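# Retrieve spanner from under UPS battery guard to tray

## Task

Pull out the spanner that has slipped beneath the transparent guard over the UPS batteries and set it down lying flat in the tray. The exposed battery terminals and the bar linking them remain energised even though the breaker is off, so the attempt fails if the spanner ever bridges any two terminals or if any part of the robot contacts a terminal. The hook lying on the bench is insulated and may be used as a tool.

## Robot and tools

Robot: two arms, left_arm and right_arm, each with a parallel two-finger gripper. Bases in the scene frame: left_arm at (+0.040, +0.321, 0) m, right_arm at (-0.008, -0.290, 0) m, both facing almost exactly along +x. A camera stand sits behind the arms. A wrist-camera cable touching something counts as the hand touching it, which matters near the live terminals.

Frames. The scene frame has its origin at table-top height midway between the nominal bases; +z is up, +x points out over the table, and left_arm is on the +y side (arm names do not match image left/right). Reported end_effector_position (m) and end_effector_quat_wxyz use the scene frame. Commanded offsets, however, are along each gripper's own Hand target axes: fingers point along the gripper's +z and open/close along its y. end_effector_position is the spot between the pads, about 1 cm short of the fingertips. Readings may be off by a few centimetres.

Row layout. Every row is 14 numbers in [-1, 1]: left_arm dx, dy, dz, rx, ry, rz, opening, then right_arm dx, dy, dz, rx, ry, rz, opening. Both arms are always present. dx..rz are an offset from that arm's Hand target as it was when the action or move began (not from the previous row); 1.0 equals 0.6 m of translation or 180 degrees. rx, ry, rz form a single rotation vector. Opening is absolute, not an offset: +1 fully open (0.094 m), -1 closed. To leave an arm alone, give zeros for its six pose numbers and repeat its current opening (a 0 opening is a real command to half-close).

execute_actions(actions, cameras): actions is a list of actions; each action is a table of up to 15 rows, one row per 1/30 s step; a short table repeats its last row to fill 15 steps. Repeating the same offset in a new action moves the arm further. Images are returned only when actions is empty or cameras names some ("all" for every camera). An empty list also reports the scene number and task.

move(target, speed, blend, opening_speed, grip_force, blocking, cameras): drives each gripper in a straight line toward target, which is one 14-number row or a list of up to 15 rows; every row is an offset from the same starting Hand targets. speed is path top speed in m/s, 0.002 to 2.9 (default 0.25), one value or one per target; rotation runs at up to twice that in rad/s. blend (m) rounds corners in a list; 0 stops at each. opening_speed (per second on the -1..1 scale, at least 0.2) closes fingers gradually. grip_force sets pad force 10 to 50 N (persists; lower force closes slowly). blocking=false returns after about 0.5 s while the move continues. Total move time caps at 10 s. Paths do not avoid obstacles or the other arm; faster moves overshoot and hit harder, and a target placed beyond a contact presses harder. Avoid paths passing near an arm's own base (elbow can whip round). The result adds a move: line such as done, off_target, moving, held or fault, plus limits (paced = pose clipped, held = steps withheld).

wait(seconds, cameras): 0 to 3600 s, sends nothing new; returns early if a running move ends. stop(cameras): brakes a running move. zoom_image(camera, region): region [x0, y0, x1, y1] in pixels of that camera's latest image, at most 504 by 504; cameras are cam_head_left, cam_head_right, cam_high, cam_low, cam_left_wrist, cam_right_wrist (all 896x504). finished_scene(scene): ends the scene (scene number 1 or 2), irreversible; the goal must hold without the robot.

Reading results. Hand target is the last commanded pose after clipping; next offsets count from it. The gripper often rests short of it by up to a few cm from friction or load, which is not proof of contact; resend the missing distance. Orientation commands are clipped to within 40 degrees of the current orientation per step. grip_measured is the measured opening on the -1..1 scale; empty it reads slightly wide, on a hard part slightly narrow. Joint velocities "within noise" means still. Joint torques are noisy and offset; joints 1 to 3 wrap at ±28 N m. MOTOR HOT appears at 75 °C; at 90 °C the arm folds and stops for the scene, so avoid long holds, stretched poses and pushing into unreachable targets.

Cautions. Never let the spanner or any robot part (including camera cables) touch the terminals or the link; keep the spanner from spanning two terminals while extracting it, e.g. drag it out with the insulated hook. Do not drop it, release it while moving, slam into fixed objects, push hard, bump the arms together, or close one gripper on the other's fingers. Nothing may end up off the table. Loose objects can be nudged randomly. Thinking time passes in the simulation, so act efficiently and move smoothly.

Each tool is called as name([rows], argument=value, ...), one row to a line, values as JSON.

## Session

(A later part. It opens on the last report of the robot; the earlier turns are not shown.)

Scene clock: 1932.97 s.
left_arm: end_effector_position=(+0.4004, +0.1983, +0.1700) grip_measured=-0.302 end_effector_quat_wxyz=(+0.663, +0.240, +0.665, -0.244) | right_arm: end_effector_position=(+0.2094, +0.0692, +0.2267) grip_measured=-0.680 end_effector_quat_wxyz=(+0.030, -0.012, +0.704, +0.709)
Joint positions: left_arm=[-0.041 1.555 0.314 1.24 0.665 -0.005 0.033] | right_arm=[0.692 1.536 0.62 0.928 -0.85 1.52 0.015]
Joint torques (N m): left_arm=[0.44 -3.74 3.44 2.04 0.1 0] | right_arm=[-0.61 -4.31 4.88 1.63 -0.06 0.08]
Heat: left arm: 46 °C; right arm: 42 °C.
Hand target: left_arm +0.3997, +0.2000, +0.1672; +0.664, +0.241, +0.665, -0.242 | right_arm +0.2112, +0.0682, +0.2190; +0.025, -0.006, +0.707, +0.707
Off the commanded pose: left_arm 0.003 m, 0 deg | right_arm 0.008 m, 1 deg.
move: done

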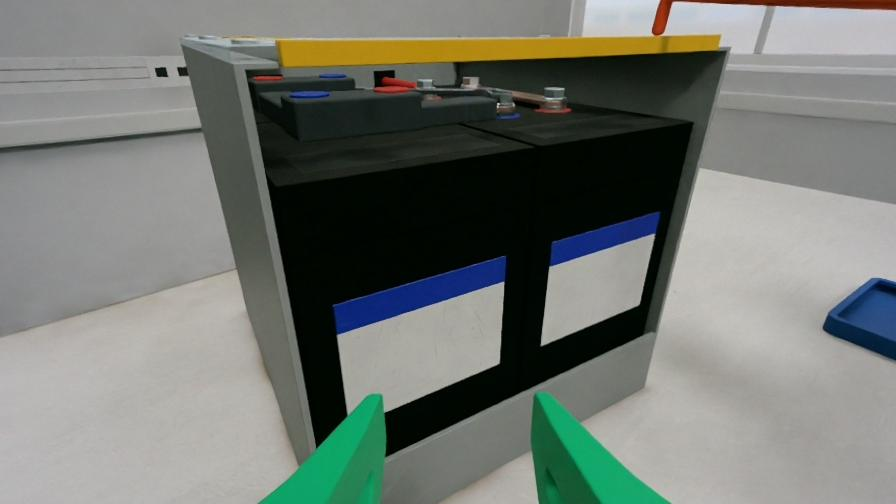

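move(target=[0,0,0,0,0,0,-0.3,0,-0.02,0,0,0,0.018,-1], speed=0.1, cameras=["cam_left_wrist"])

Scene clock: 1943.87 s.
left_arm: end_effector_position=(+0.4004, +0.1983, +0.1701) grip_measured=-0.302 end_effector_quat_wxyz=(+0.664, +0.241, +0.665, -0.244) | right_arm: end_effector_position=(+0.2096, +0.0694, +0.2246) grip_measured=-0.680 end_effector_quat_wxyz=(+0.030, -0.012, +0.695, +0.718)
Joint positions: left_arm=[-0.041 1.555 0.314 1.24 0.665 -0.005 0.033] | right_arm=[0.692 1.57 0.602 1.02 -0.85 1.551 0.015]
Joint torques (N m): left_arm=[0.43 -3.74 3.43 2.04 0.1 0] | right_arm=[-0.47 -3.95 4.25 1.22 -0.05 0.38]
Heat: left arm: 46 °C; right arm: 42 °C.
Hand target: left_arm +0.3997, +0.2000, +0.1672; +0.664, +0.241, +0.665, -0.242 | right_arm +0.2118, +0.0682, +0.2070; +0.005, +0.014, +0.707, +0.707
Off the commanded pose: left_arm 0.003 m, 0 deg | right_arm 0.018 m, 5 deg.
move: off_target (right_arm)

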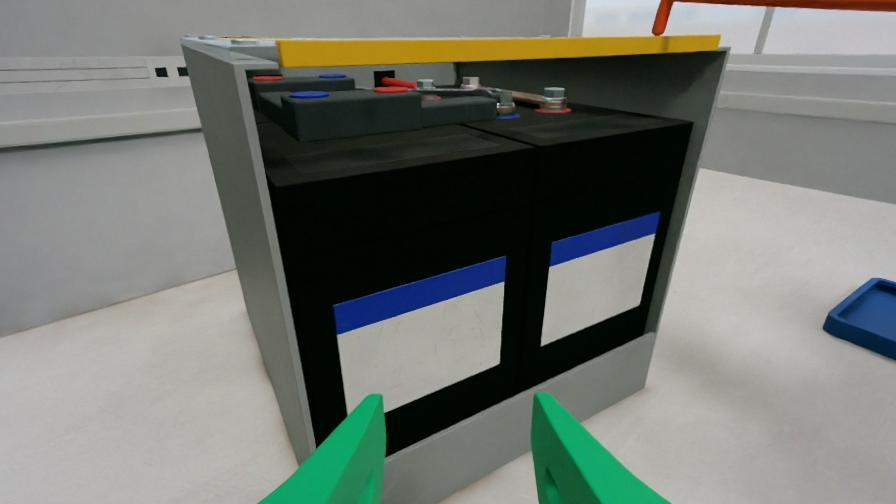

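move(target=[0,0,0,0,0,0,-0.3,0,-0.017,0,0,0,0.01,-1], speed=0.1, cameras=["cam_left_wrist"])

Scene clock: 1969.13 s.
left_arm: end_effector_position=(+0.4004, +0.1983, +0.1701) grip_measured=-0.302 end_effector_quat_wxyz=(+0.664, +0.241, +0.665, -0.244) | right_arm: end_effector_position=(+0.2098, +0.0692, +0.2211) grip_measured=-0.680 end_effector_quat_wxyz=(+0.032, -0.014, +0.688, +0.725)
Joint positions: left_arm=[-0.041 1.555 0.314 1.24 0.665 -0.005 0.033] | right_arm=[0.692 1.602 0.587 1.095 -0.851 1.566 0.015]
Joint torques (N m): left_arm=[0.44 -3.74 3.43 2.04 0.1 0] | right_arm=[-0.34 -3.75 3.7 1.1 0.03 0.57]
Heat: left arm: 46 °C; right arm: 41 °C.
Hand target: left_arm +0.3997, +0.2000, +0.1672; +0.664, +0.241, +0.665, -0.242 | right_arm +0.2116, +0.0682, +0.1967; -0.006, +0.025, +0.706, +0.707
Off the commanded pose: left_arm 0.003 m, 0 deg | right_arm 0.024 m, 7 deg.
move: off_target (right_arm)

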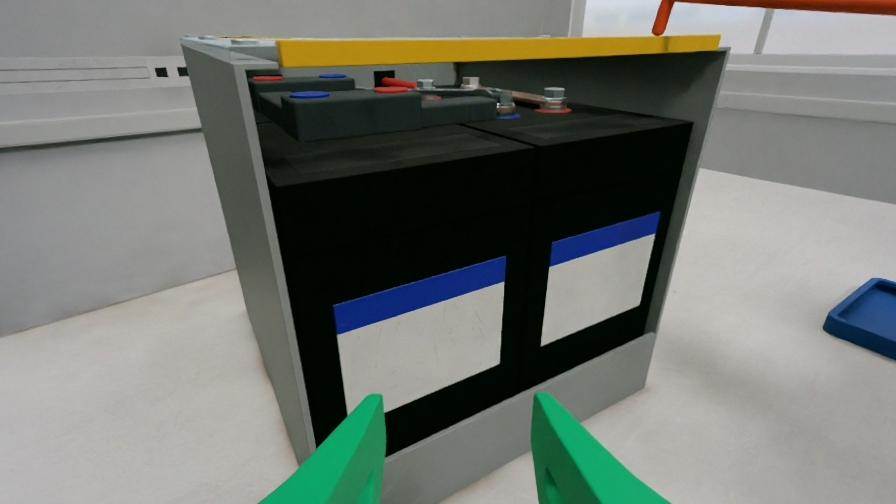

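wait(seconds=0, cameras=["cam_head_left","cam_left_wrist"])

zoom_image(camera="cam_head_left", region=[360, 60, 500, 230])

zoom_image(camera="cam_left_wrist", region=[560, 0, 760, 130])

Scene clock: 2000.10 s.
left_arm: end_effector_position=(+0.4004, +0.1983, +0.1701) grip_measured=-0.302 end_effector_quat_wxyz=(+0.664, +0.241, +0.665, -0.244) | right_arm: end_effector_position=(+0.2098, +0.0692, +0.2211) grip_measured=-0.680 end_effector_quat_wxyz=(+0.032, -0.014, +0.688, +0.725)
Joint positions: left_arm=[-0.041 1.555 0.314 1.24 0.665 -0.005 0.033] | right_arm=[0.692 1.602 0.587 1.095 -0.851 1.567 0.015]
Joint torques (N m): left_arm=[0.43 -3.74 3.43 2.04 0.1 0.01] | right_arm=[-0.44 -3.79 3.78 1.12 -0.01 0.57]
Heat: left arm: 46 °C; right arm: 39 °C.
Hand target: left_arm +0.3997, +0.2000, +0.1672; +0.664, +0.241, +0.665, -0.242 | right_arm +0.2116, +0.0682, +0.1967; -0.006, +0.025, +0.706, +0.707
Tool commands: left_gripper/opening=-0.3 right_gripper/opening=-1.0
Off the commanded pose: left_arm 0.003 m, 0 deg | right_arm 0.024 m, 7 deg.

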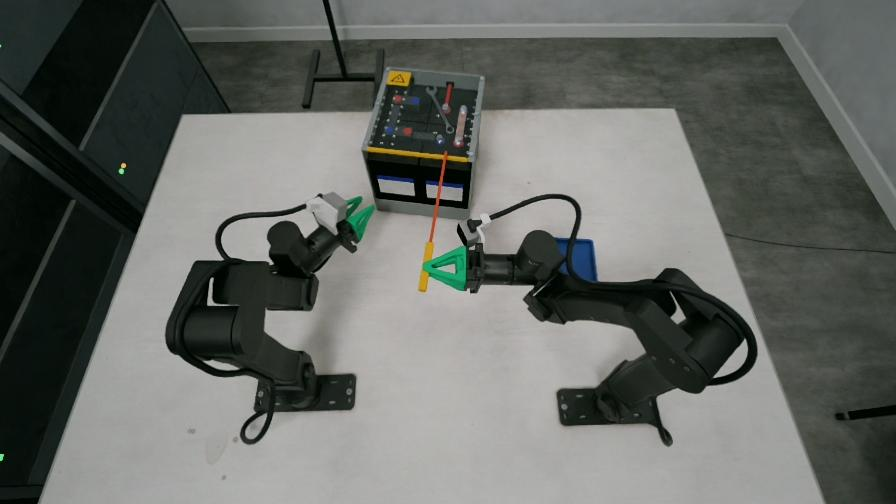

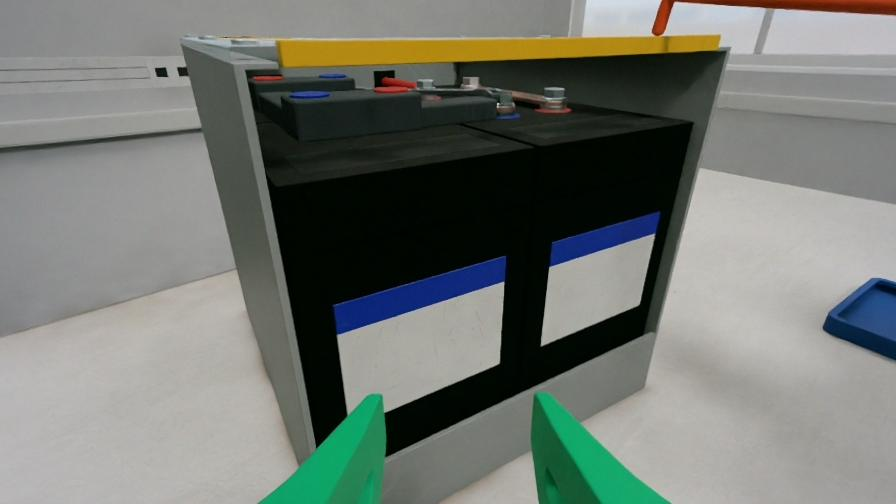

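Scaled by 2.965 from the camera's image (finer frame: 1280x720).

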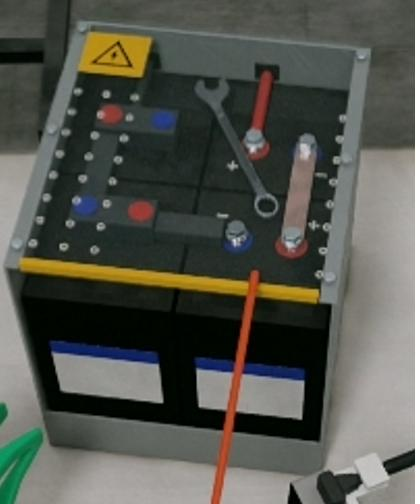

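Scaled by 2.520 from the camera's image (finer frame: 1280x720).

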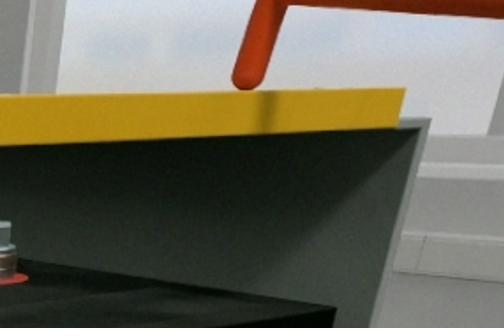

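move([
  [0,0,0,0,0,0,-0.3,0.0029,0.0665,0.0001,0,0,-0.022,-1],
  [0,0,0,0,0,0,-0.3,0.1176,0.0687,0.0127,0,0,-0.022,-1],
], speed=0.1, cameras=["cam_left_wrist"])

Scene clock: 2255.67 s.
left_arm: end_effector_position=(+0.4004, +0.1983, +0.1701) grip_measured=-0.302 end_effector_quat_wxyz=(+0.664, +0.241, +0.665, -0.244) | right_arm: end_effector_position=(+0.1466, +0.0805, +0.2299) grip_measured=-0.680 end_effector_quat_wxyz=(+0.006, +0.010, +0.716, +0.698)
Joint positions: left_arm=[-0.041 1.555 0.314 1.24 0.665 -0.005 0.033] | right_arm=[0.894 1.349 0.524 0.791 -0.651 1.557 0.015]
Joint torques (N m): left_arm=[0.44 -3.74 3.44 2.03 0.1 0] | right_arm=[0.38 -7.57 5.6 1.63 0.05 -0.13]
Heat: left arm: 47 °C; right arm: 36 °C.
Hand target: left_arm +0.3997, +0.2000, +0.1672; +0.664, +0.241, +0.665, -0.242 | right_arm +0.1432, +0.0776, +0.2411; +0.018, +0.001, +0.707, +0.707
Off the commanded pose: left_arm 0.003 m, 0 deg | right_arm 0.012 m, 2 deg.
move: off_target (right_arm)

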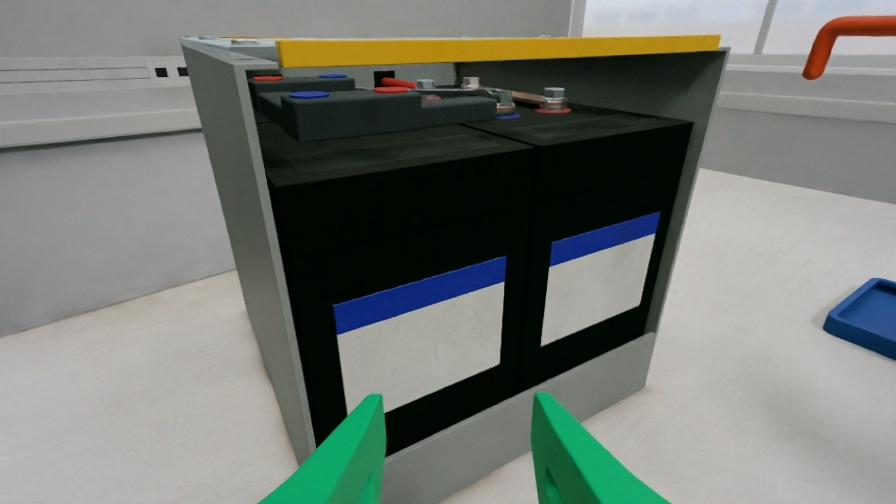

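move(target=[0,0,0,0,0,0,-0.3,-0.0821,-0.042,-0.0071,0,0,0,-1], speed=0.12, cameras=["cam_left_wrist"])

Scene clock: 2286.23 s.
left_arm: end_effector_position=(+0.4004, +0.1983, +0.1701) grip_measured=-0.302 end_effector_quat_wxyz=(+0.664, +0.241, +0.665, -0.244) | right_arm: end_effector_position=(+0.1867, +0.0676, +0.2055) grip_measured=-0.680 end_effector_quat_wxyz=(+0.002, +0.017, +0.719, +0.695)
Joint positions: left_arm=[-0.041 1.555 0.314 1.24 0.665 -0.005 0.033] | right_arm=[0.744 1.497 0.533 0.915 -0.796 1.557 0.015]
Joint torques (N m): left_arm=[0.44 -3.71 3.43 2.04 0.1 0.01] | right_arm=[-0.08 -3.82 7.83 1.86 -0.03 -0.12]
Heat: left arm: 47 °C; right arm: 38 °C.
Hand target: left_arm +0.3997, +0.2000, +0.1672; +0.664, +0.241, +0.665, -0.242 | right_arm +0.1929, +0.0721, +0.2171; +0.018, +0.001, +0.707, +0.707
Off the commanded pose: left_arm 0.003 m, 0 deg | right_arm 0.014 m, 3 deg.
move: off_target (right_arm)

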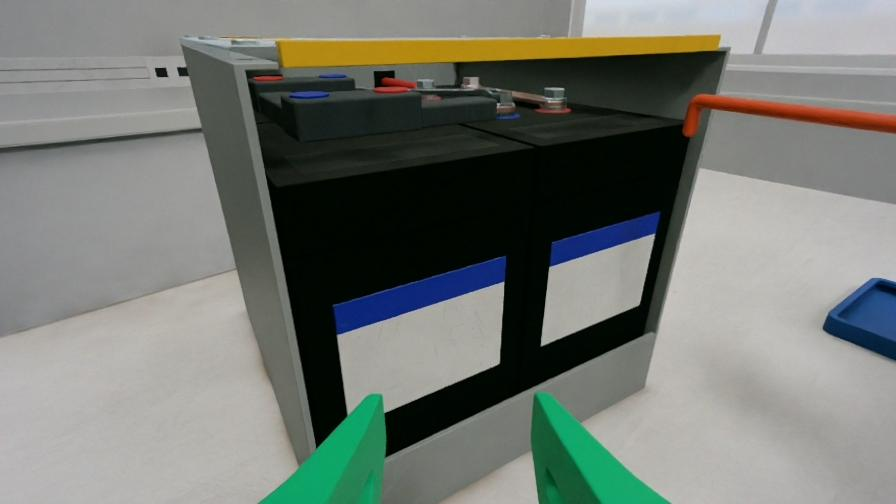

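move(target=[0,0,0,0,0,0,-0.3,0,0.008,0,0,0,-0.013,-1], speed=0.12, cameras=["cam_left_wrist"])

Scene clock: 2297.10 s.
left_arm: end_effector_position=(+0.4004, +0.1983, +0.1701) grip_measured=-0.302 end_effector_quat_wxyz=(+0.664, +0.241, +0.665, -0.244) | right_arm: end_effector_position=(+0.1879, +0.0687, +0.2092) grip_measured=-0.680 end_effector_quat_wxyz=(+0.014, +0.005, +0.717, +0.697)
Joint positions: left_arm=[-0.041 1.555 0.314 1.24 0.665 -0.005 0.033] | right_arm=[0.744 1.497 0.543 0.915 -0.797 1.53 0.015]
Joint torques (N m): left_arm=[0.43 -3.75 3.41 2.03 0.1 0] | right_arm=[-0.4 -5.09 7.73 1.61 -0.04 -0.25]
Heat: left arm: 48 °C; right arm: 39 °C.
Hand target: left_arm +0.3997, +0.2000, +0.1672; +0.664, +0.241, +0.665, -0.242 | right_arm +0.1928, +0.0721, +0.2220; +0.033, -0.014, +0.707, +0.707
Off the commanded pose: left_arm 0.003 m, 0 deg | right_arm 0.014 m, 3 deg.
move: off_target (right_arm)

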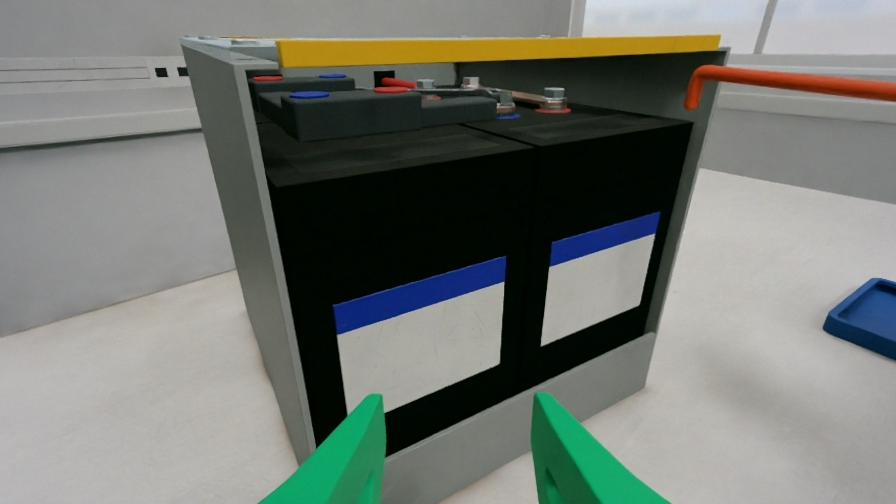

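move(target=[0,0,0,0,0,0,-0.3,-0.0661,-0.0094,-0.0024,0,0,0,-1], speed=0.12, cameras=["cam_left_wrist","cam_head_left"])

zoom_image(camera="cam_head_left", region=[360, 60, 500, 230])

Scene clock: 2316.70 s.
left_arm: end_effector_position=(+0.4004, +0.1983, +0.1701) grip_measured=-0.302 end_effector_quat_wxyz=(+0.664, +0.241, +0.665, -0.244) | right_arm: end_effector_position=(+0.2269, +0.0655, +0.2092) grip_measured=-0.680 end_effector_quat_wxyz=(+0.014, +0.006, +0.716, +0.698)
Joint positions: left_arm=[-0.041 1.555 0.314 1.24 0.665 -0.005 0.033] | right_arm=[0.645 1.603 0.646 0.915 -0.893 1.527 0.015]
Joint torques (N m): left_arm=[0.46 -3.75 3.43 2.03 0.1 0] | right_arm=[-0.27 -4.94 7.82 1.72 -0.1 -0.24]
Heat: left arm: 48 °C; right arm: 39 °C.
Hand target: left_arm +0.3997, +0.2000, +0.1672; +0.664, +0.241, +0.665, -0.242 | right_arm +0.2327, +0.0695, +0.2188; +0.033, -0.014, +0.707, +0.707
Off the commanded pose: left_arm 0.003 m, 0 deg | right_arm 0.012 m, 3 deg.
move: off_target (right_arm)
Images, in order (width x height): cam_head_left 896x504, cam_left_wrist 896x504.

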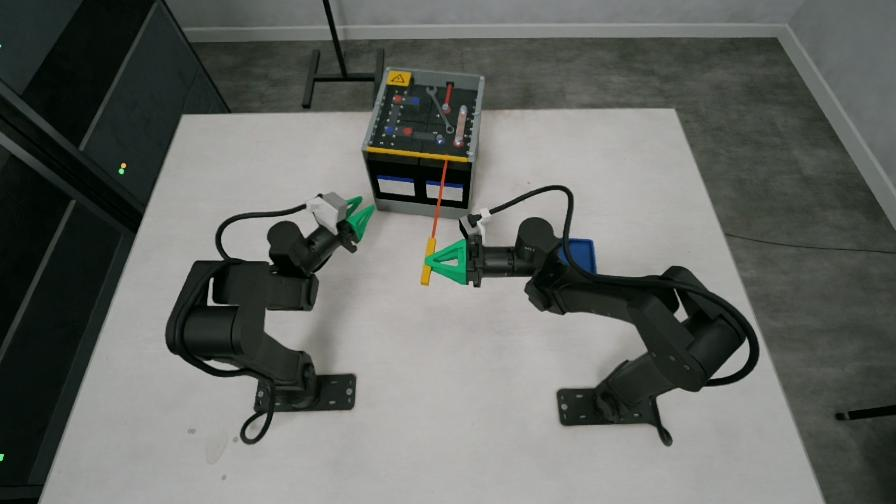

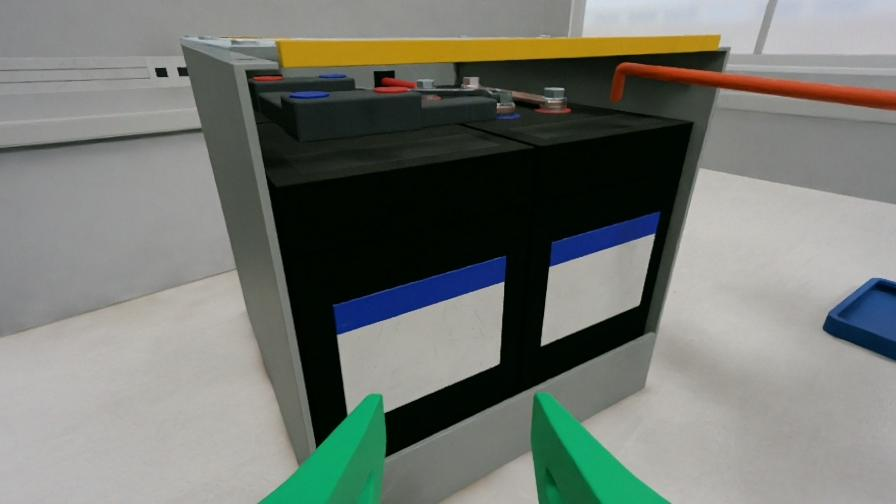

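Scaled by 2.965 from the camera's image (finer frame: 1280x720).

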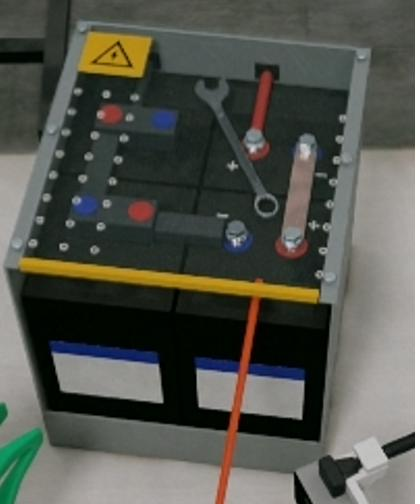

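move(target=[0,0,0,0,0,0,-0.3,-0.0913,-0.0078,-0.0027,0,0,0,-1], speed=0.12, cameras=["cam_left_wrist","cam_head_left","cam_high"])

zoom_image(camera="cam_head_left", region=[390, 60, 490, 180])

zoom_image(camera="cam_left_wrist", region=[380, 30, 740, 200])

Scene clock: 2333.97 s.
left_arm: end_effector_position=(+0.4004, +0.1983, +0.1701) grip_measured=-0.302 end_effector_quat_wxyz=(+0.664, +0.241, +0.665, -0.244) | right_arm: end_effector_position=(+0.2817, +0.0632, +0.2129) grip_measured=-0.680 end_effector_quat_wxyz=(+0.021, +0.002, +0.711, +0.703)
Joint positions: left_arm=[-0.041 1.555 0.314 1.24 0.665 -0.005 0.033] | right_arm=[0.541 1.755 0.82 0.913 -0.996 1.526 0.015]
Joint torques (N m): left_arm=[0.44 -3.74 3.43 2.03 0.11 0] | right_arm=[-0.17 -6.41 7.9 1.47 -0.04 -0.19]
Heat: left arm: 48 °C; right arm: 40 °C.
Hand target: left_arm +0.3997, +0.2000, +0.1672; +0.664, +0.241, +0.665, -0.242 | right_arm +0.2877, +0.0664, +0.2178; +0.033, -0.014, +0.707, +0.707
Off the commanded pose: left_arm 0.003 m, 0 deg | right_arm 0.008 m, 2 deg.
move: done
Images, in order (width x height): cam_head_left 896x504, cam_high 896x504, cam_left_wrist 896x504.

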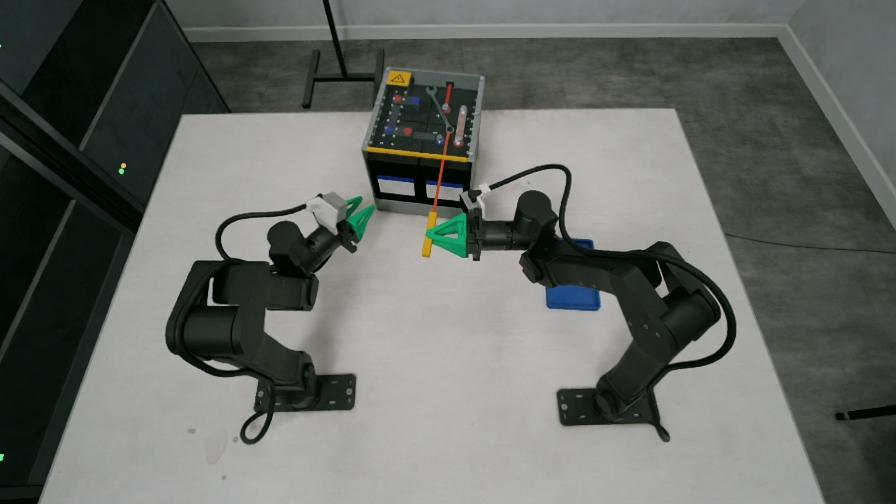

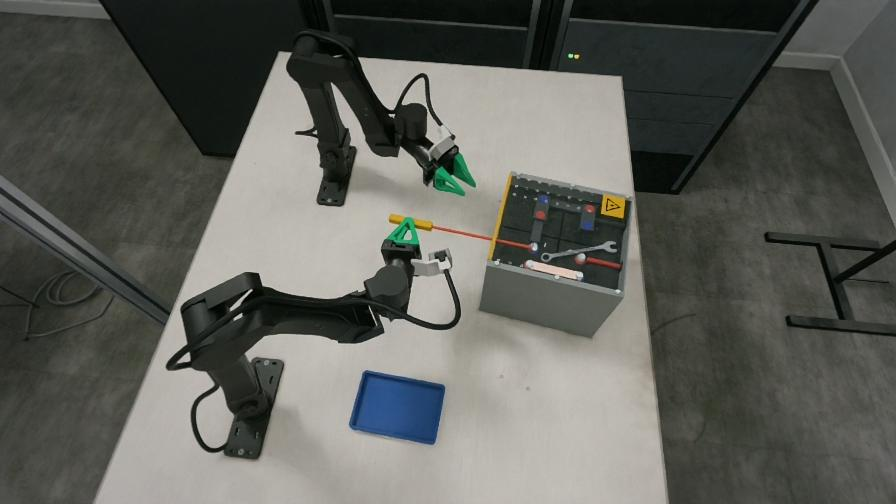

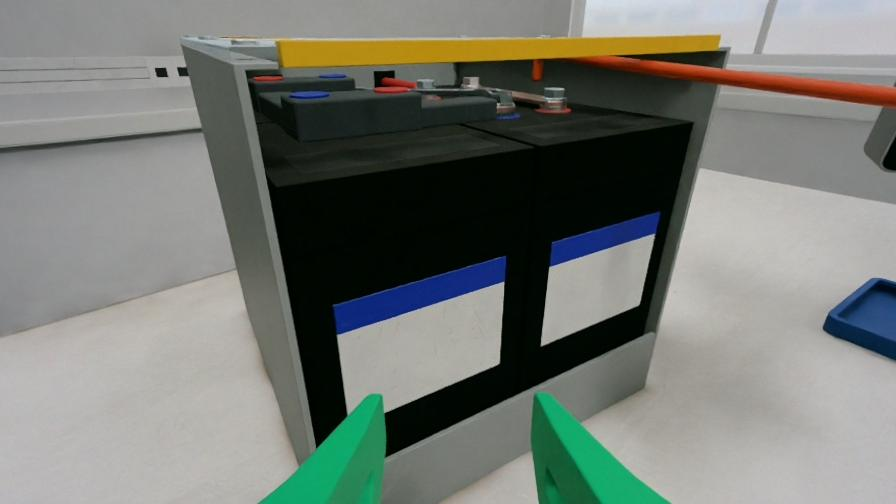

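Scaled by 4.200 from the camera's image (finer frame: 1280x720).

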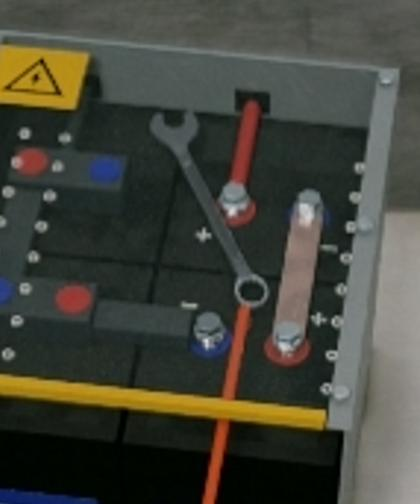

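Scaled by 1.400 from the camera's image (finer frame: 1280x720).

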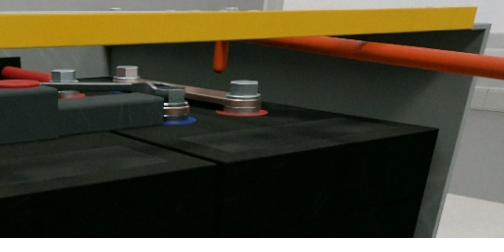

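move([
  [-0.3047,-0.0746,-0.0890,-0.0278,0.111,0,-0.3,0,0,0,0,0,0,-1],
  [-0.2663,-0.0878,0.2452,-0.0588,0.2104,-0.0203,-0.3,0,0,0,0,0,0,-1],
], speed=0.3, blend=[0.03, 0], cameras=["cam_left_wrist","cam_head_left"])

Scene clock: 2389.37 s.
left_arm: end_effector_position=(+0.4770, +0.0675, +0.3285) grip_measured=-0.302 end_effector_quat_wxyz=(+0.427, +0.226, +0.868, -0.115) | right_arm: end_effector_position=(+0.2815, +0.0632, +0.2129) grip_measured=-0.680 end_effector_quat_wxyz=(+0.020, +0.002, +0.711, +0.703)
Joint positions: left_arm=[-0.539 1.787 1.975 -0.842 -0.012 -0.017 0.033] | right_arm=[0.541 1.755 0.82 0.913 -0.996 1.526 0.015]
Joint torques (N m): left_arm=[-0.61 -7.5 7.95 1.58 -0.12 -0.07] | right_arm=[-0.18 -6.37 7.92 1.52 -0.09 -0.2]
Heat: left arm: 48 °C; right arm: 40 °C.
Hand target: left_arm +0.4788, +0.0653, +0.3271; +0.424, +0.225, +0.870, -0.110 | right_arm +0.2876, +0.0664, +0.2178; +0.033, -0.014, +0.707, +0.707
Off the commanded pose: left_arm 0.003 m, 1 deg | right_arm 0.009 m, 2 deg.
move: done
Images, in order (width x height): cam_head_left 896x504, cam_left_wrist 896x504.

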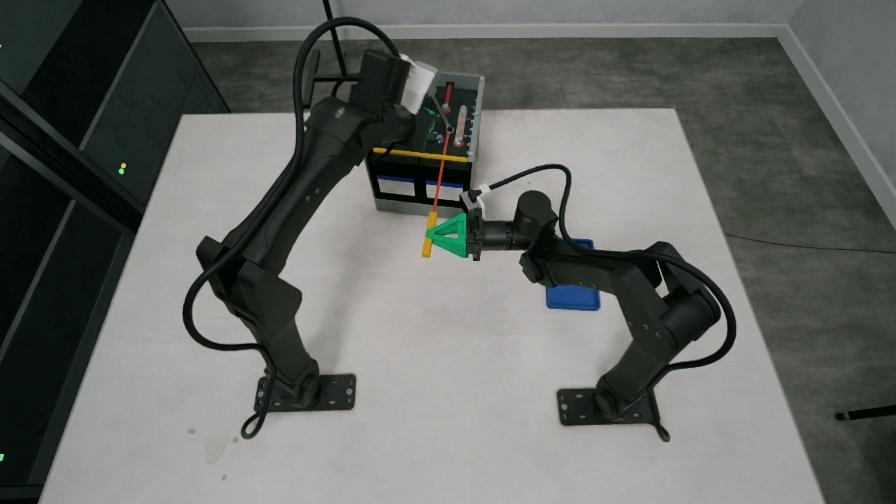

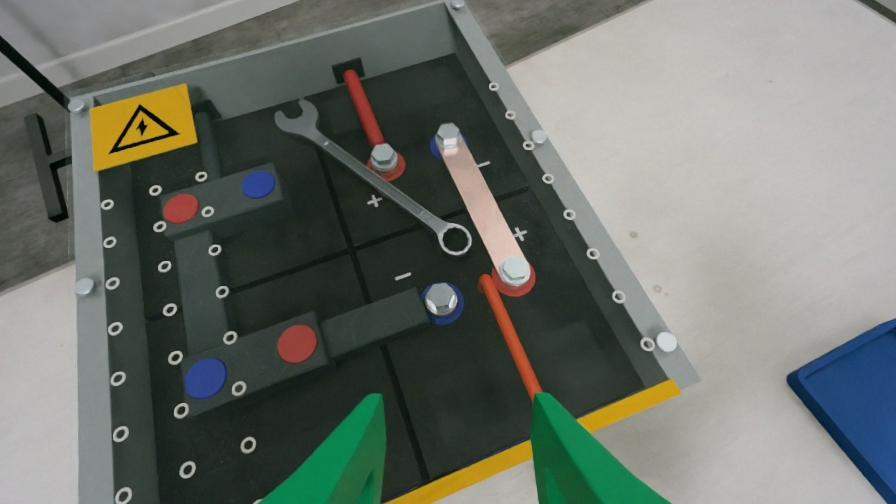

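zoom_image(camera="cam_left_wrist", region=[360, 180, 600, 420])

Scaled by 2.100 from the camera's image (finer frame: 1280x720).

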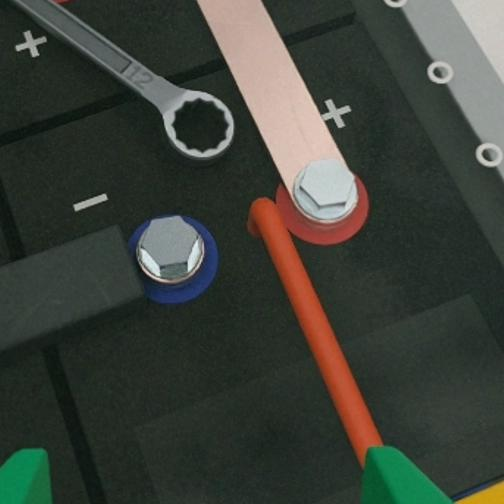

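move(target=[0,0,0,0,0,0,-0.3,-0.0559,-0.0171,-0.0093,0,0,0,-1], speed=0.1, cameras=["cam_left_wrist"])

zoom_image(camera="cam_left_wrist", region=[360, 180, 600, 420])

Scene clock: 2445.37 s.
left_arm: end_effector_position=(+0.4769, +0.0675, +0.3283) grip_measured=-0.302 end_effector_quat_wxyz=(+0.427, +0.226, +0.868, -0.115) | right_arm: end_effector_position=(+0.3159, +0.0568, +0.2068) grip_measured=-0.680 end_effector_quat_wxyz=(+0.020, +0.002, +0.711, +0.703)
Joint positions: left_arm=[-0.539 1.787 1.975 -0.842 -0.012 -0.017 0.033] | right_arm=[0.476 1.859 0.924 0.913 -1.06 1.526 0.015]
Joint torques (N m): left_arm=[-0.61 -7.49 7.97 1.58 -0.12 -0.08] | right_arm=[-0.09 -7.08 7.75 1.49 -0.09 -0.23]
Heat: left arm: 46 °C; right arm: 40 °C.
Hand target: left_arm +0.4788, +0.0652, +0.3272; +0.424, +0.225, +0.870, -0.110 | right_arm +0.3215, +0.0600, +0.2098; +0.033, -0.014, +0.707, +0.707
Off the commanded pose: left_arm 0.003 m, 1 deg | right_arm 0.007 m, 2 deg.
move: done

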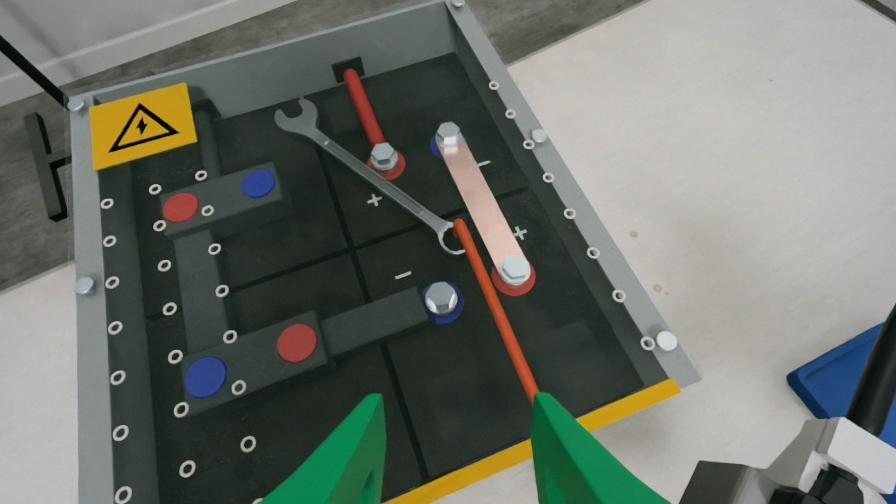

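Scaled by 2.100 from the camera's image (finer frame: 1280x720).

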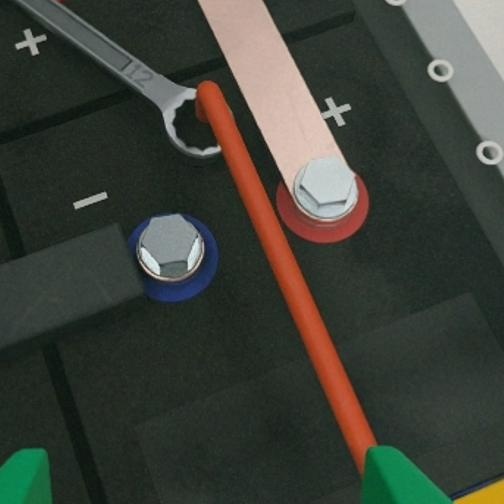

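move(target=[0,0,0,0,0,0,-0.3,-0.0095,-0.0115,-0.0025,0,0,0,-1], speed=0.1, cameras=["cam_left_wrist"])

zoom_image(camera="cam_left_wrist", region=[390, 170, 540, 320])

Scene clock: 2462.53 s.
left_arm: end_effector_position=(+0.4769, +0.0675, +0.3283) grip_measured=-0.302 end_effector_quat_wxyz=(+0.427, +0.226, +0.868, -0.115) | right_arm: end_effector_position=(+0.3200, +0.0569, +0.1975) grip_measured=-0.680 end_effector_quat_wxyz=(+0.014, +0.006, +0.714, +0.700)
Joint positions: left_arm=[-0.539 1.787 1.975 -0.842 -0.012 -0.017 0.033] | right_arm=[0.47 1.89 0.935 0.914 -1.071 1.523 0.015]
Joint torques (N m): left_arm=[-0.62 -7.49 7.97 1.59 -0.12 -0.08] | right_arm=[-0.46 -7.3 7.64 1.62 -0.04 -0.25]
Heat: left arm: 46 °C; right arm: 40 °C.
Hand target: left_arm +0.4788, +0.0652, +0.3272; +0.424, +0.225, +0.870, -0.110 | right_arm +0.3277, +0.0582, +0.2032; +0.033, -0.014, +0.707, +0.707
Off the commanded pose: left_arm 0.003 m, 1 deg | right_arm 0.010 m, 3 deg.
move: off_target (right_arm)

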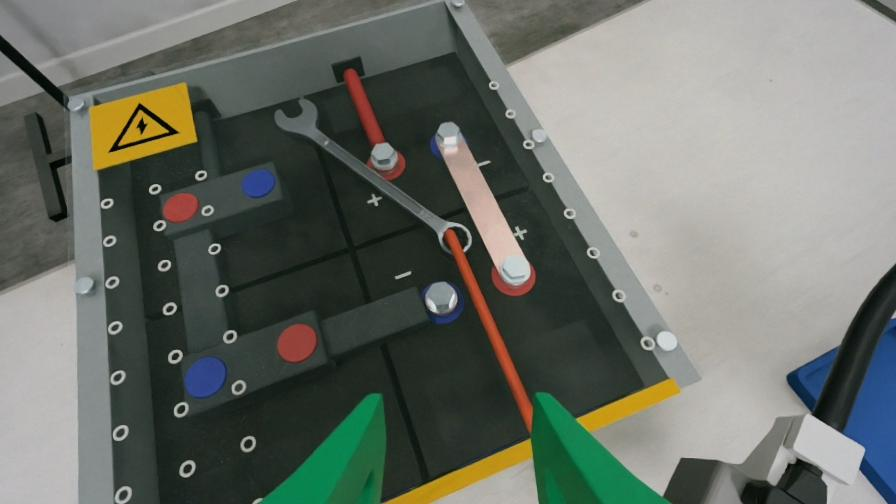

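Scaled by 3.360 from the camera's image (finer frame: 1280x720).

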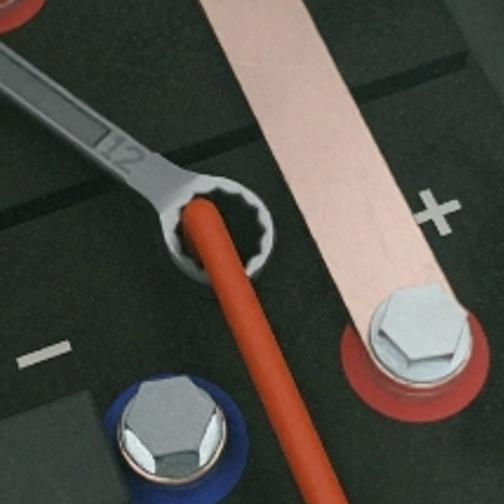

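move(target=[0,0,0,0,0,0,-0.3,0.0301,-0.0005,0,0,0,0,-1], speed=0.06, cameras=["cam_left_wrist"])

zoom_image(camera="cam_left_wrist", region=[360, 150, 560, 350])

Scene clock: 2496.33 s.
left_arm: end_effector_position=(+0.4769, +0.0675, +0.3283) grip_measured=-0.302 end_effector_quat_wxyz=(+0.427, +0.226, +0.868, -0.115) | right_arm: end_effector_position=(+0.3136, +0.0579, +0.1926) grip_measured=-0.680 end_effector_quat_wxyz=(+0.019, +0.000, +0.713, +0.701)
Joint positions: left_arm=[-0.539 1.787 1.975 -0.842 -0.012 -0.017 0.033] | right_arm=[0.481 1.89 0.904 0.952 -1.06 1.514 0.015]
Joint torques (N m): left_arm=[-0.61 -7.49 7.95 1.58 -0.12 -0.07] | right_arm=[0.51 -10.76 4.44 1.56 0.01 -0.09]
Heat: left arm: 45 °C; right arm: 41 °C.
Hand target: left_arm +0.4788, +0.0652, +0.3272; +0.424, +0.225, +0.870, -0.110 | right_arm +0.3097, +0.0587, +0.2017; +0.033, -0.013, +0.707, +0.707
Off the commanded pose: left_arm 0.003 m, 1 deg | right_arm 0.010 m, 2 deg.
move: done

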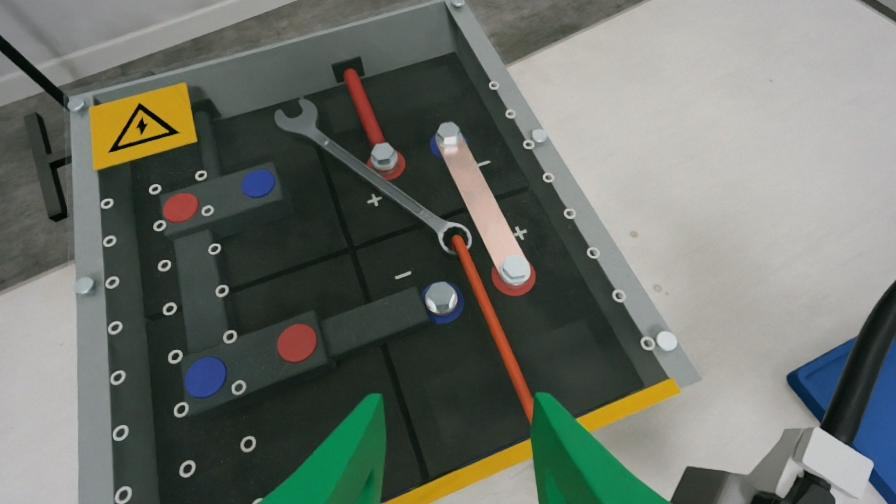

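Scaled by 2.520 from the camera's image (finer frame: 1280x720).

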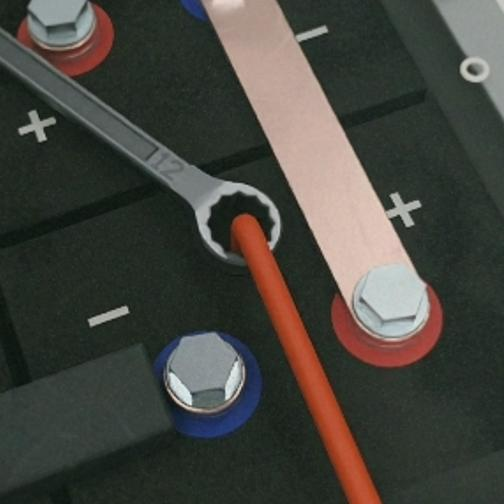

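move(target=[0,0,0,0,0,0,-0.3,0.0281,0.0052,0.0026,0,0,0,-1], speed=0.06, cameras=["cam_left_wrist"])

zoom_image(camera="cam_left_wrist", region=[360, 150, 560, 350])

Scene clock: 2514.00 s.
left_arm: end_effector_position=(+0.4769, +0.0675, +0.3283) grip_measured=-0.302 end_effector_quat_wxyz=(+0.427, +0.226, +0.868, -0.115) | right_arm: end_effector_position=(+0.2986, +0.0615, +0.1890) grip_measured=-0.680 end_effector_quat_wxyz=(+0.022, -0.003, +0.714, +0.700)
Joint positions: left_arm=[-0.539 1.787 1.975 -0.842 -0.012 -0.017 0.033] | right_arm=[0.51 1.865 0.85 0.979 -1.03 1.506 0.015]
Joint torques (N m): left_arm=[-0.61 -7.49 7.97 1.58 -0.12 -0.07] | right_arm=[0.49 -12.55 4.33 1.41 0.03 0.01]
Heat: left arm: 45 °C; right arm: 41 °C.
Hand target: left_arm +0.4788, +0.0652, +0.3272; +0.424, +0.225, +0.870, -0.110 | right_arm +0.2927, +0.0608, +0.2038; +0.033, -0.014, +0.707, +0.707
Off the commanded pose: left_arm 0.003 m, 1 deg | right_arm 0.016 m, 2 deg.
move: off_target (right_arm)

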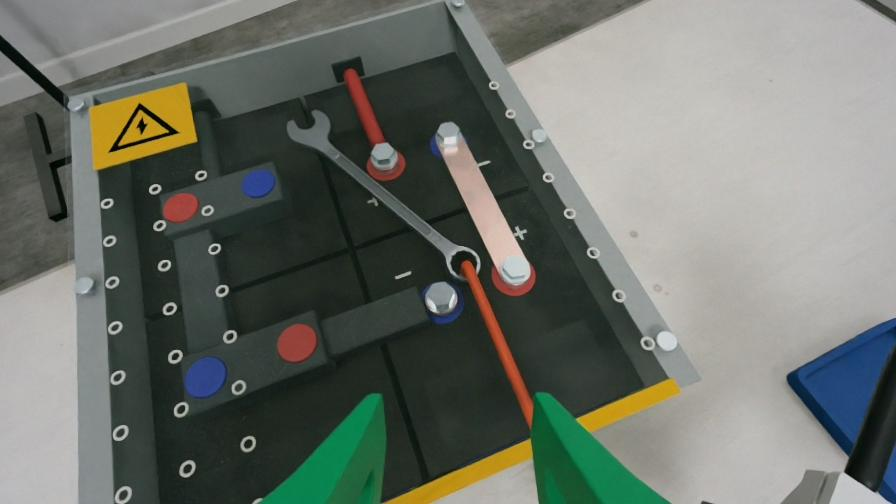

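Scaled by 2.520 from the camera's image (finer frame: 1280x720).

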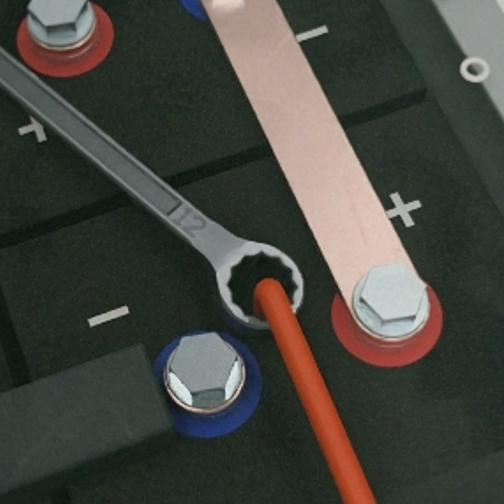

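zoom_image(camera="cam_left_wrist", region=[270, 80, 430, 240])

Scaled by 3.150 from the camera's image (finer frame: 1280x720).

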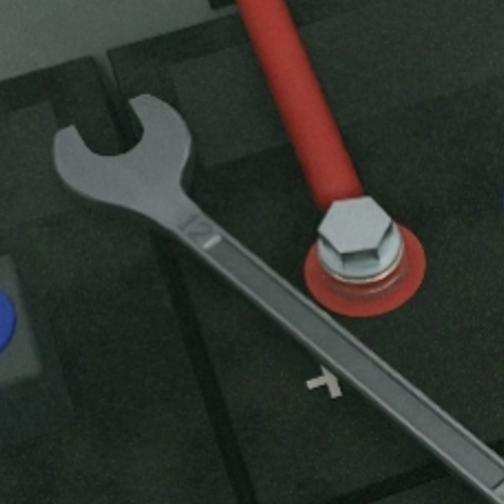

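move(target=[0,0,0,0,0,0,-0.3,0.0291,0.0058,0.0012,0,0,0,-1], speed=0.06, cameras=["cam_left_wrist"])

zoom_image(camera="cam_left_wrist", region=[280, 90, 560, 370])

Scene clock: 2608.83 s.
left_arm: end_effector_position=(+0.4769, +0.0675, +0.3283) grip_measured=-0.302 end_effector_quat_wxyz=(+0.427, +0.226, +0.868, -0.115) | right_arm: end_effector_position=(+0.2800, +0.0631, +0.1905) grip_measured=-0.680 end_effector_quat_wxyz=(+0.020, -0.003, +0.715, +0.699)
Joint positions: left_arm=[-0.539 1.787 1.975 -0.842 -0.012 -0.017 0.033] | right_arm=[0.541 1.812 0.789 0.982 -1.002 1.506 0.015]
Joint torques (N m): left_arm=[-0.61 -7.49 7.97 1.58 -0.13 -0.07] | right_arm=[0.55 -12.14 4.31 1.48 0.04 0.02]
Heat: left arm: 44 °C; right arm: 41 °C.
Hand target: left_arm +0.4788, +0.0652, +0.3272; +0.424, +0.225, +0.870, -0.110 | right_arm +0.2751, +0.0620, +0.2059; +0.033, -0.014, +0.707, +0.707
Off the commanded pose: left_arm 0.003 m, 1 deg | right_arm 0.016 m, 2 deg.
move: off_target (right_arm)

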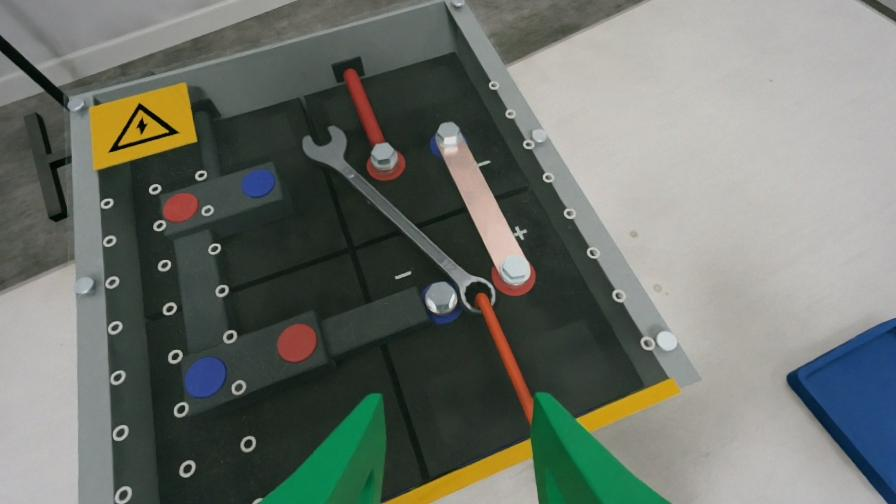

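Scaled by 1.800 from the camera's image (finer frame: 1280x720).

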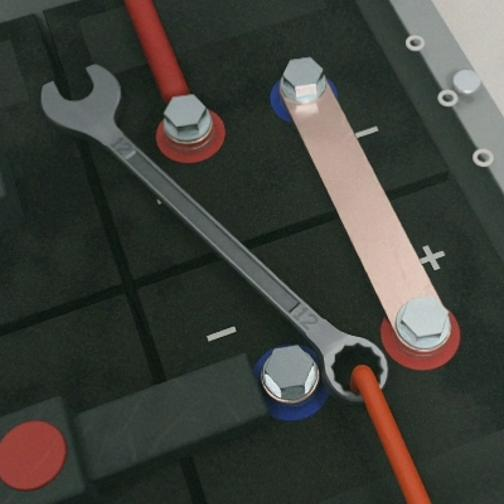

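move(target=[0,0,0,0,0,0,-0.3,0.0248,0.0028,-0.0023,0,0,0,-1], speed=0.06, cameras=["cam_left_wrist"])

zoom_image(camera="cam_left_wrist", region=[290, 110, 570, 390])

Scene clock: 2635.27 s.
left_arm: end_effector_position=(+0.4769, +0.0675, +0.3283) grip_measured=-0.302 end_effector_quat_wxyz=(+0.427, +0.226, +0.868, -0.115) | right_arm: end_effector_position=(+0.2652, +0.0621, +0.1912) grip_measured=-0.680 end_effector_quat_wxyz=(+0.019, -0.001, +0.716, +0.698)
Joint positions: left_arm=[-0.539 1.787 1.975 -0.842 -0.012 -0.017 0.033] | right_arm=[0.563 1.765 0.736 0.984 -0.98 1.506 0.015]
Joint torques (N m): left_arm=[-0.59 -7.49 7.97 1.58 -0.12 -0.07] | right_arm=[0.47 -11.37 4.36 1.54 0.05 0.02]
Heat: left arm: 44 °C; right arm: 40 °C.
Hand target: left_arm +0.4788, +0.0652, +0.3272; +0.424, +0.225, +0.870, -0.110 | right_arm +0.2601, +0.0610, +0.2068; +0.033, -0.013, +0.707, +0.707
Off the commanded pose: left_arm 0.003 m, 1 deg | right_arm 0.016 m, 3 deg.
move: off_target (right_arm)

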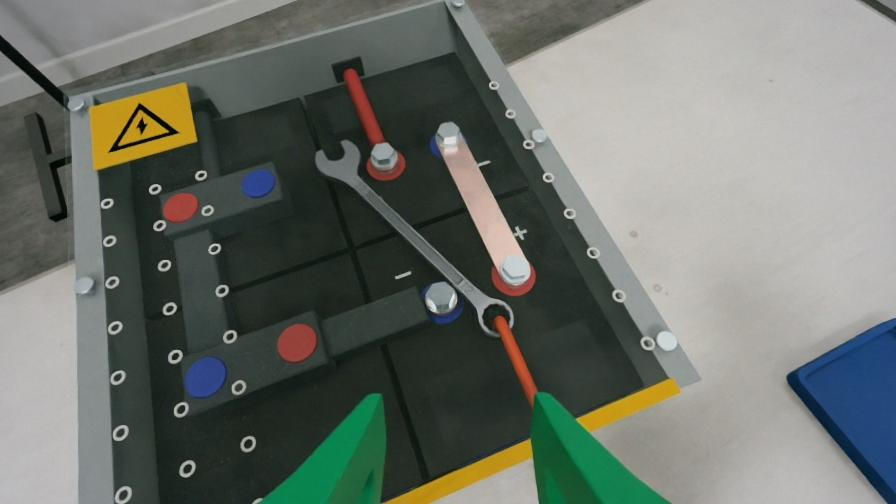

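Scaled by 1.800 from the camera's image (finer frame: 1280x720).

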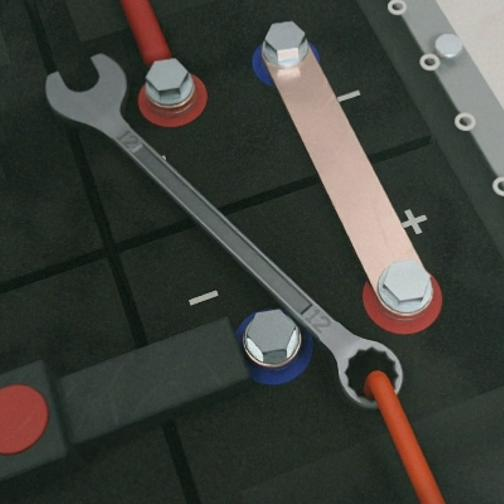

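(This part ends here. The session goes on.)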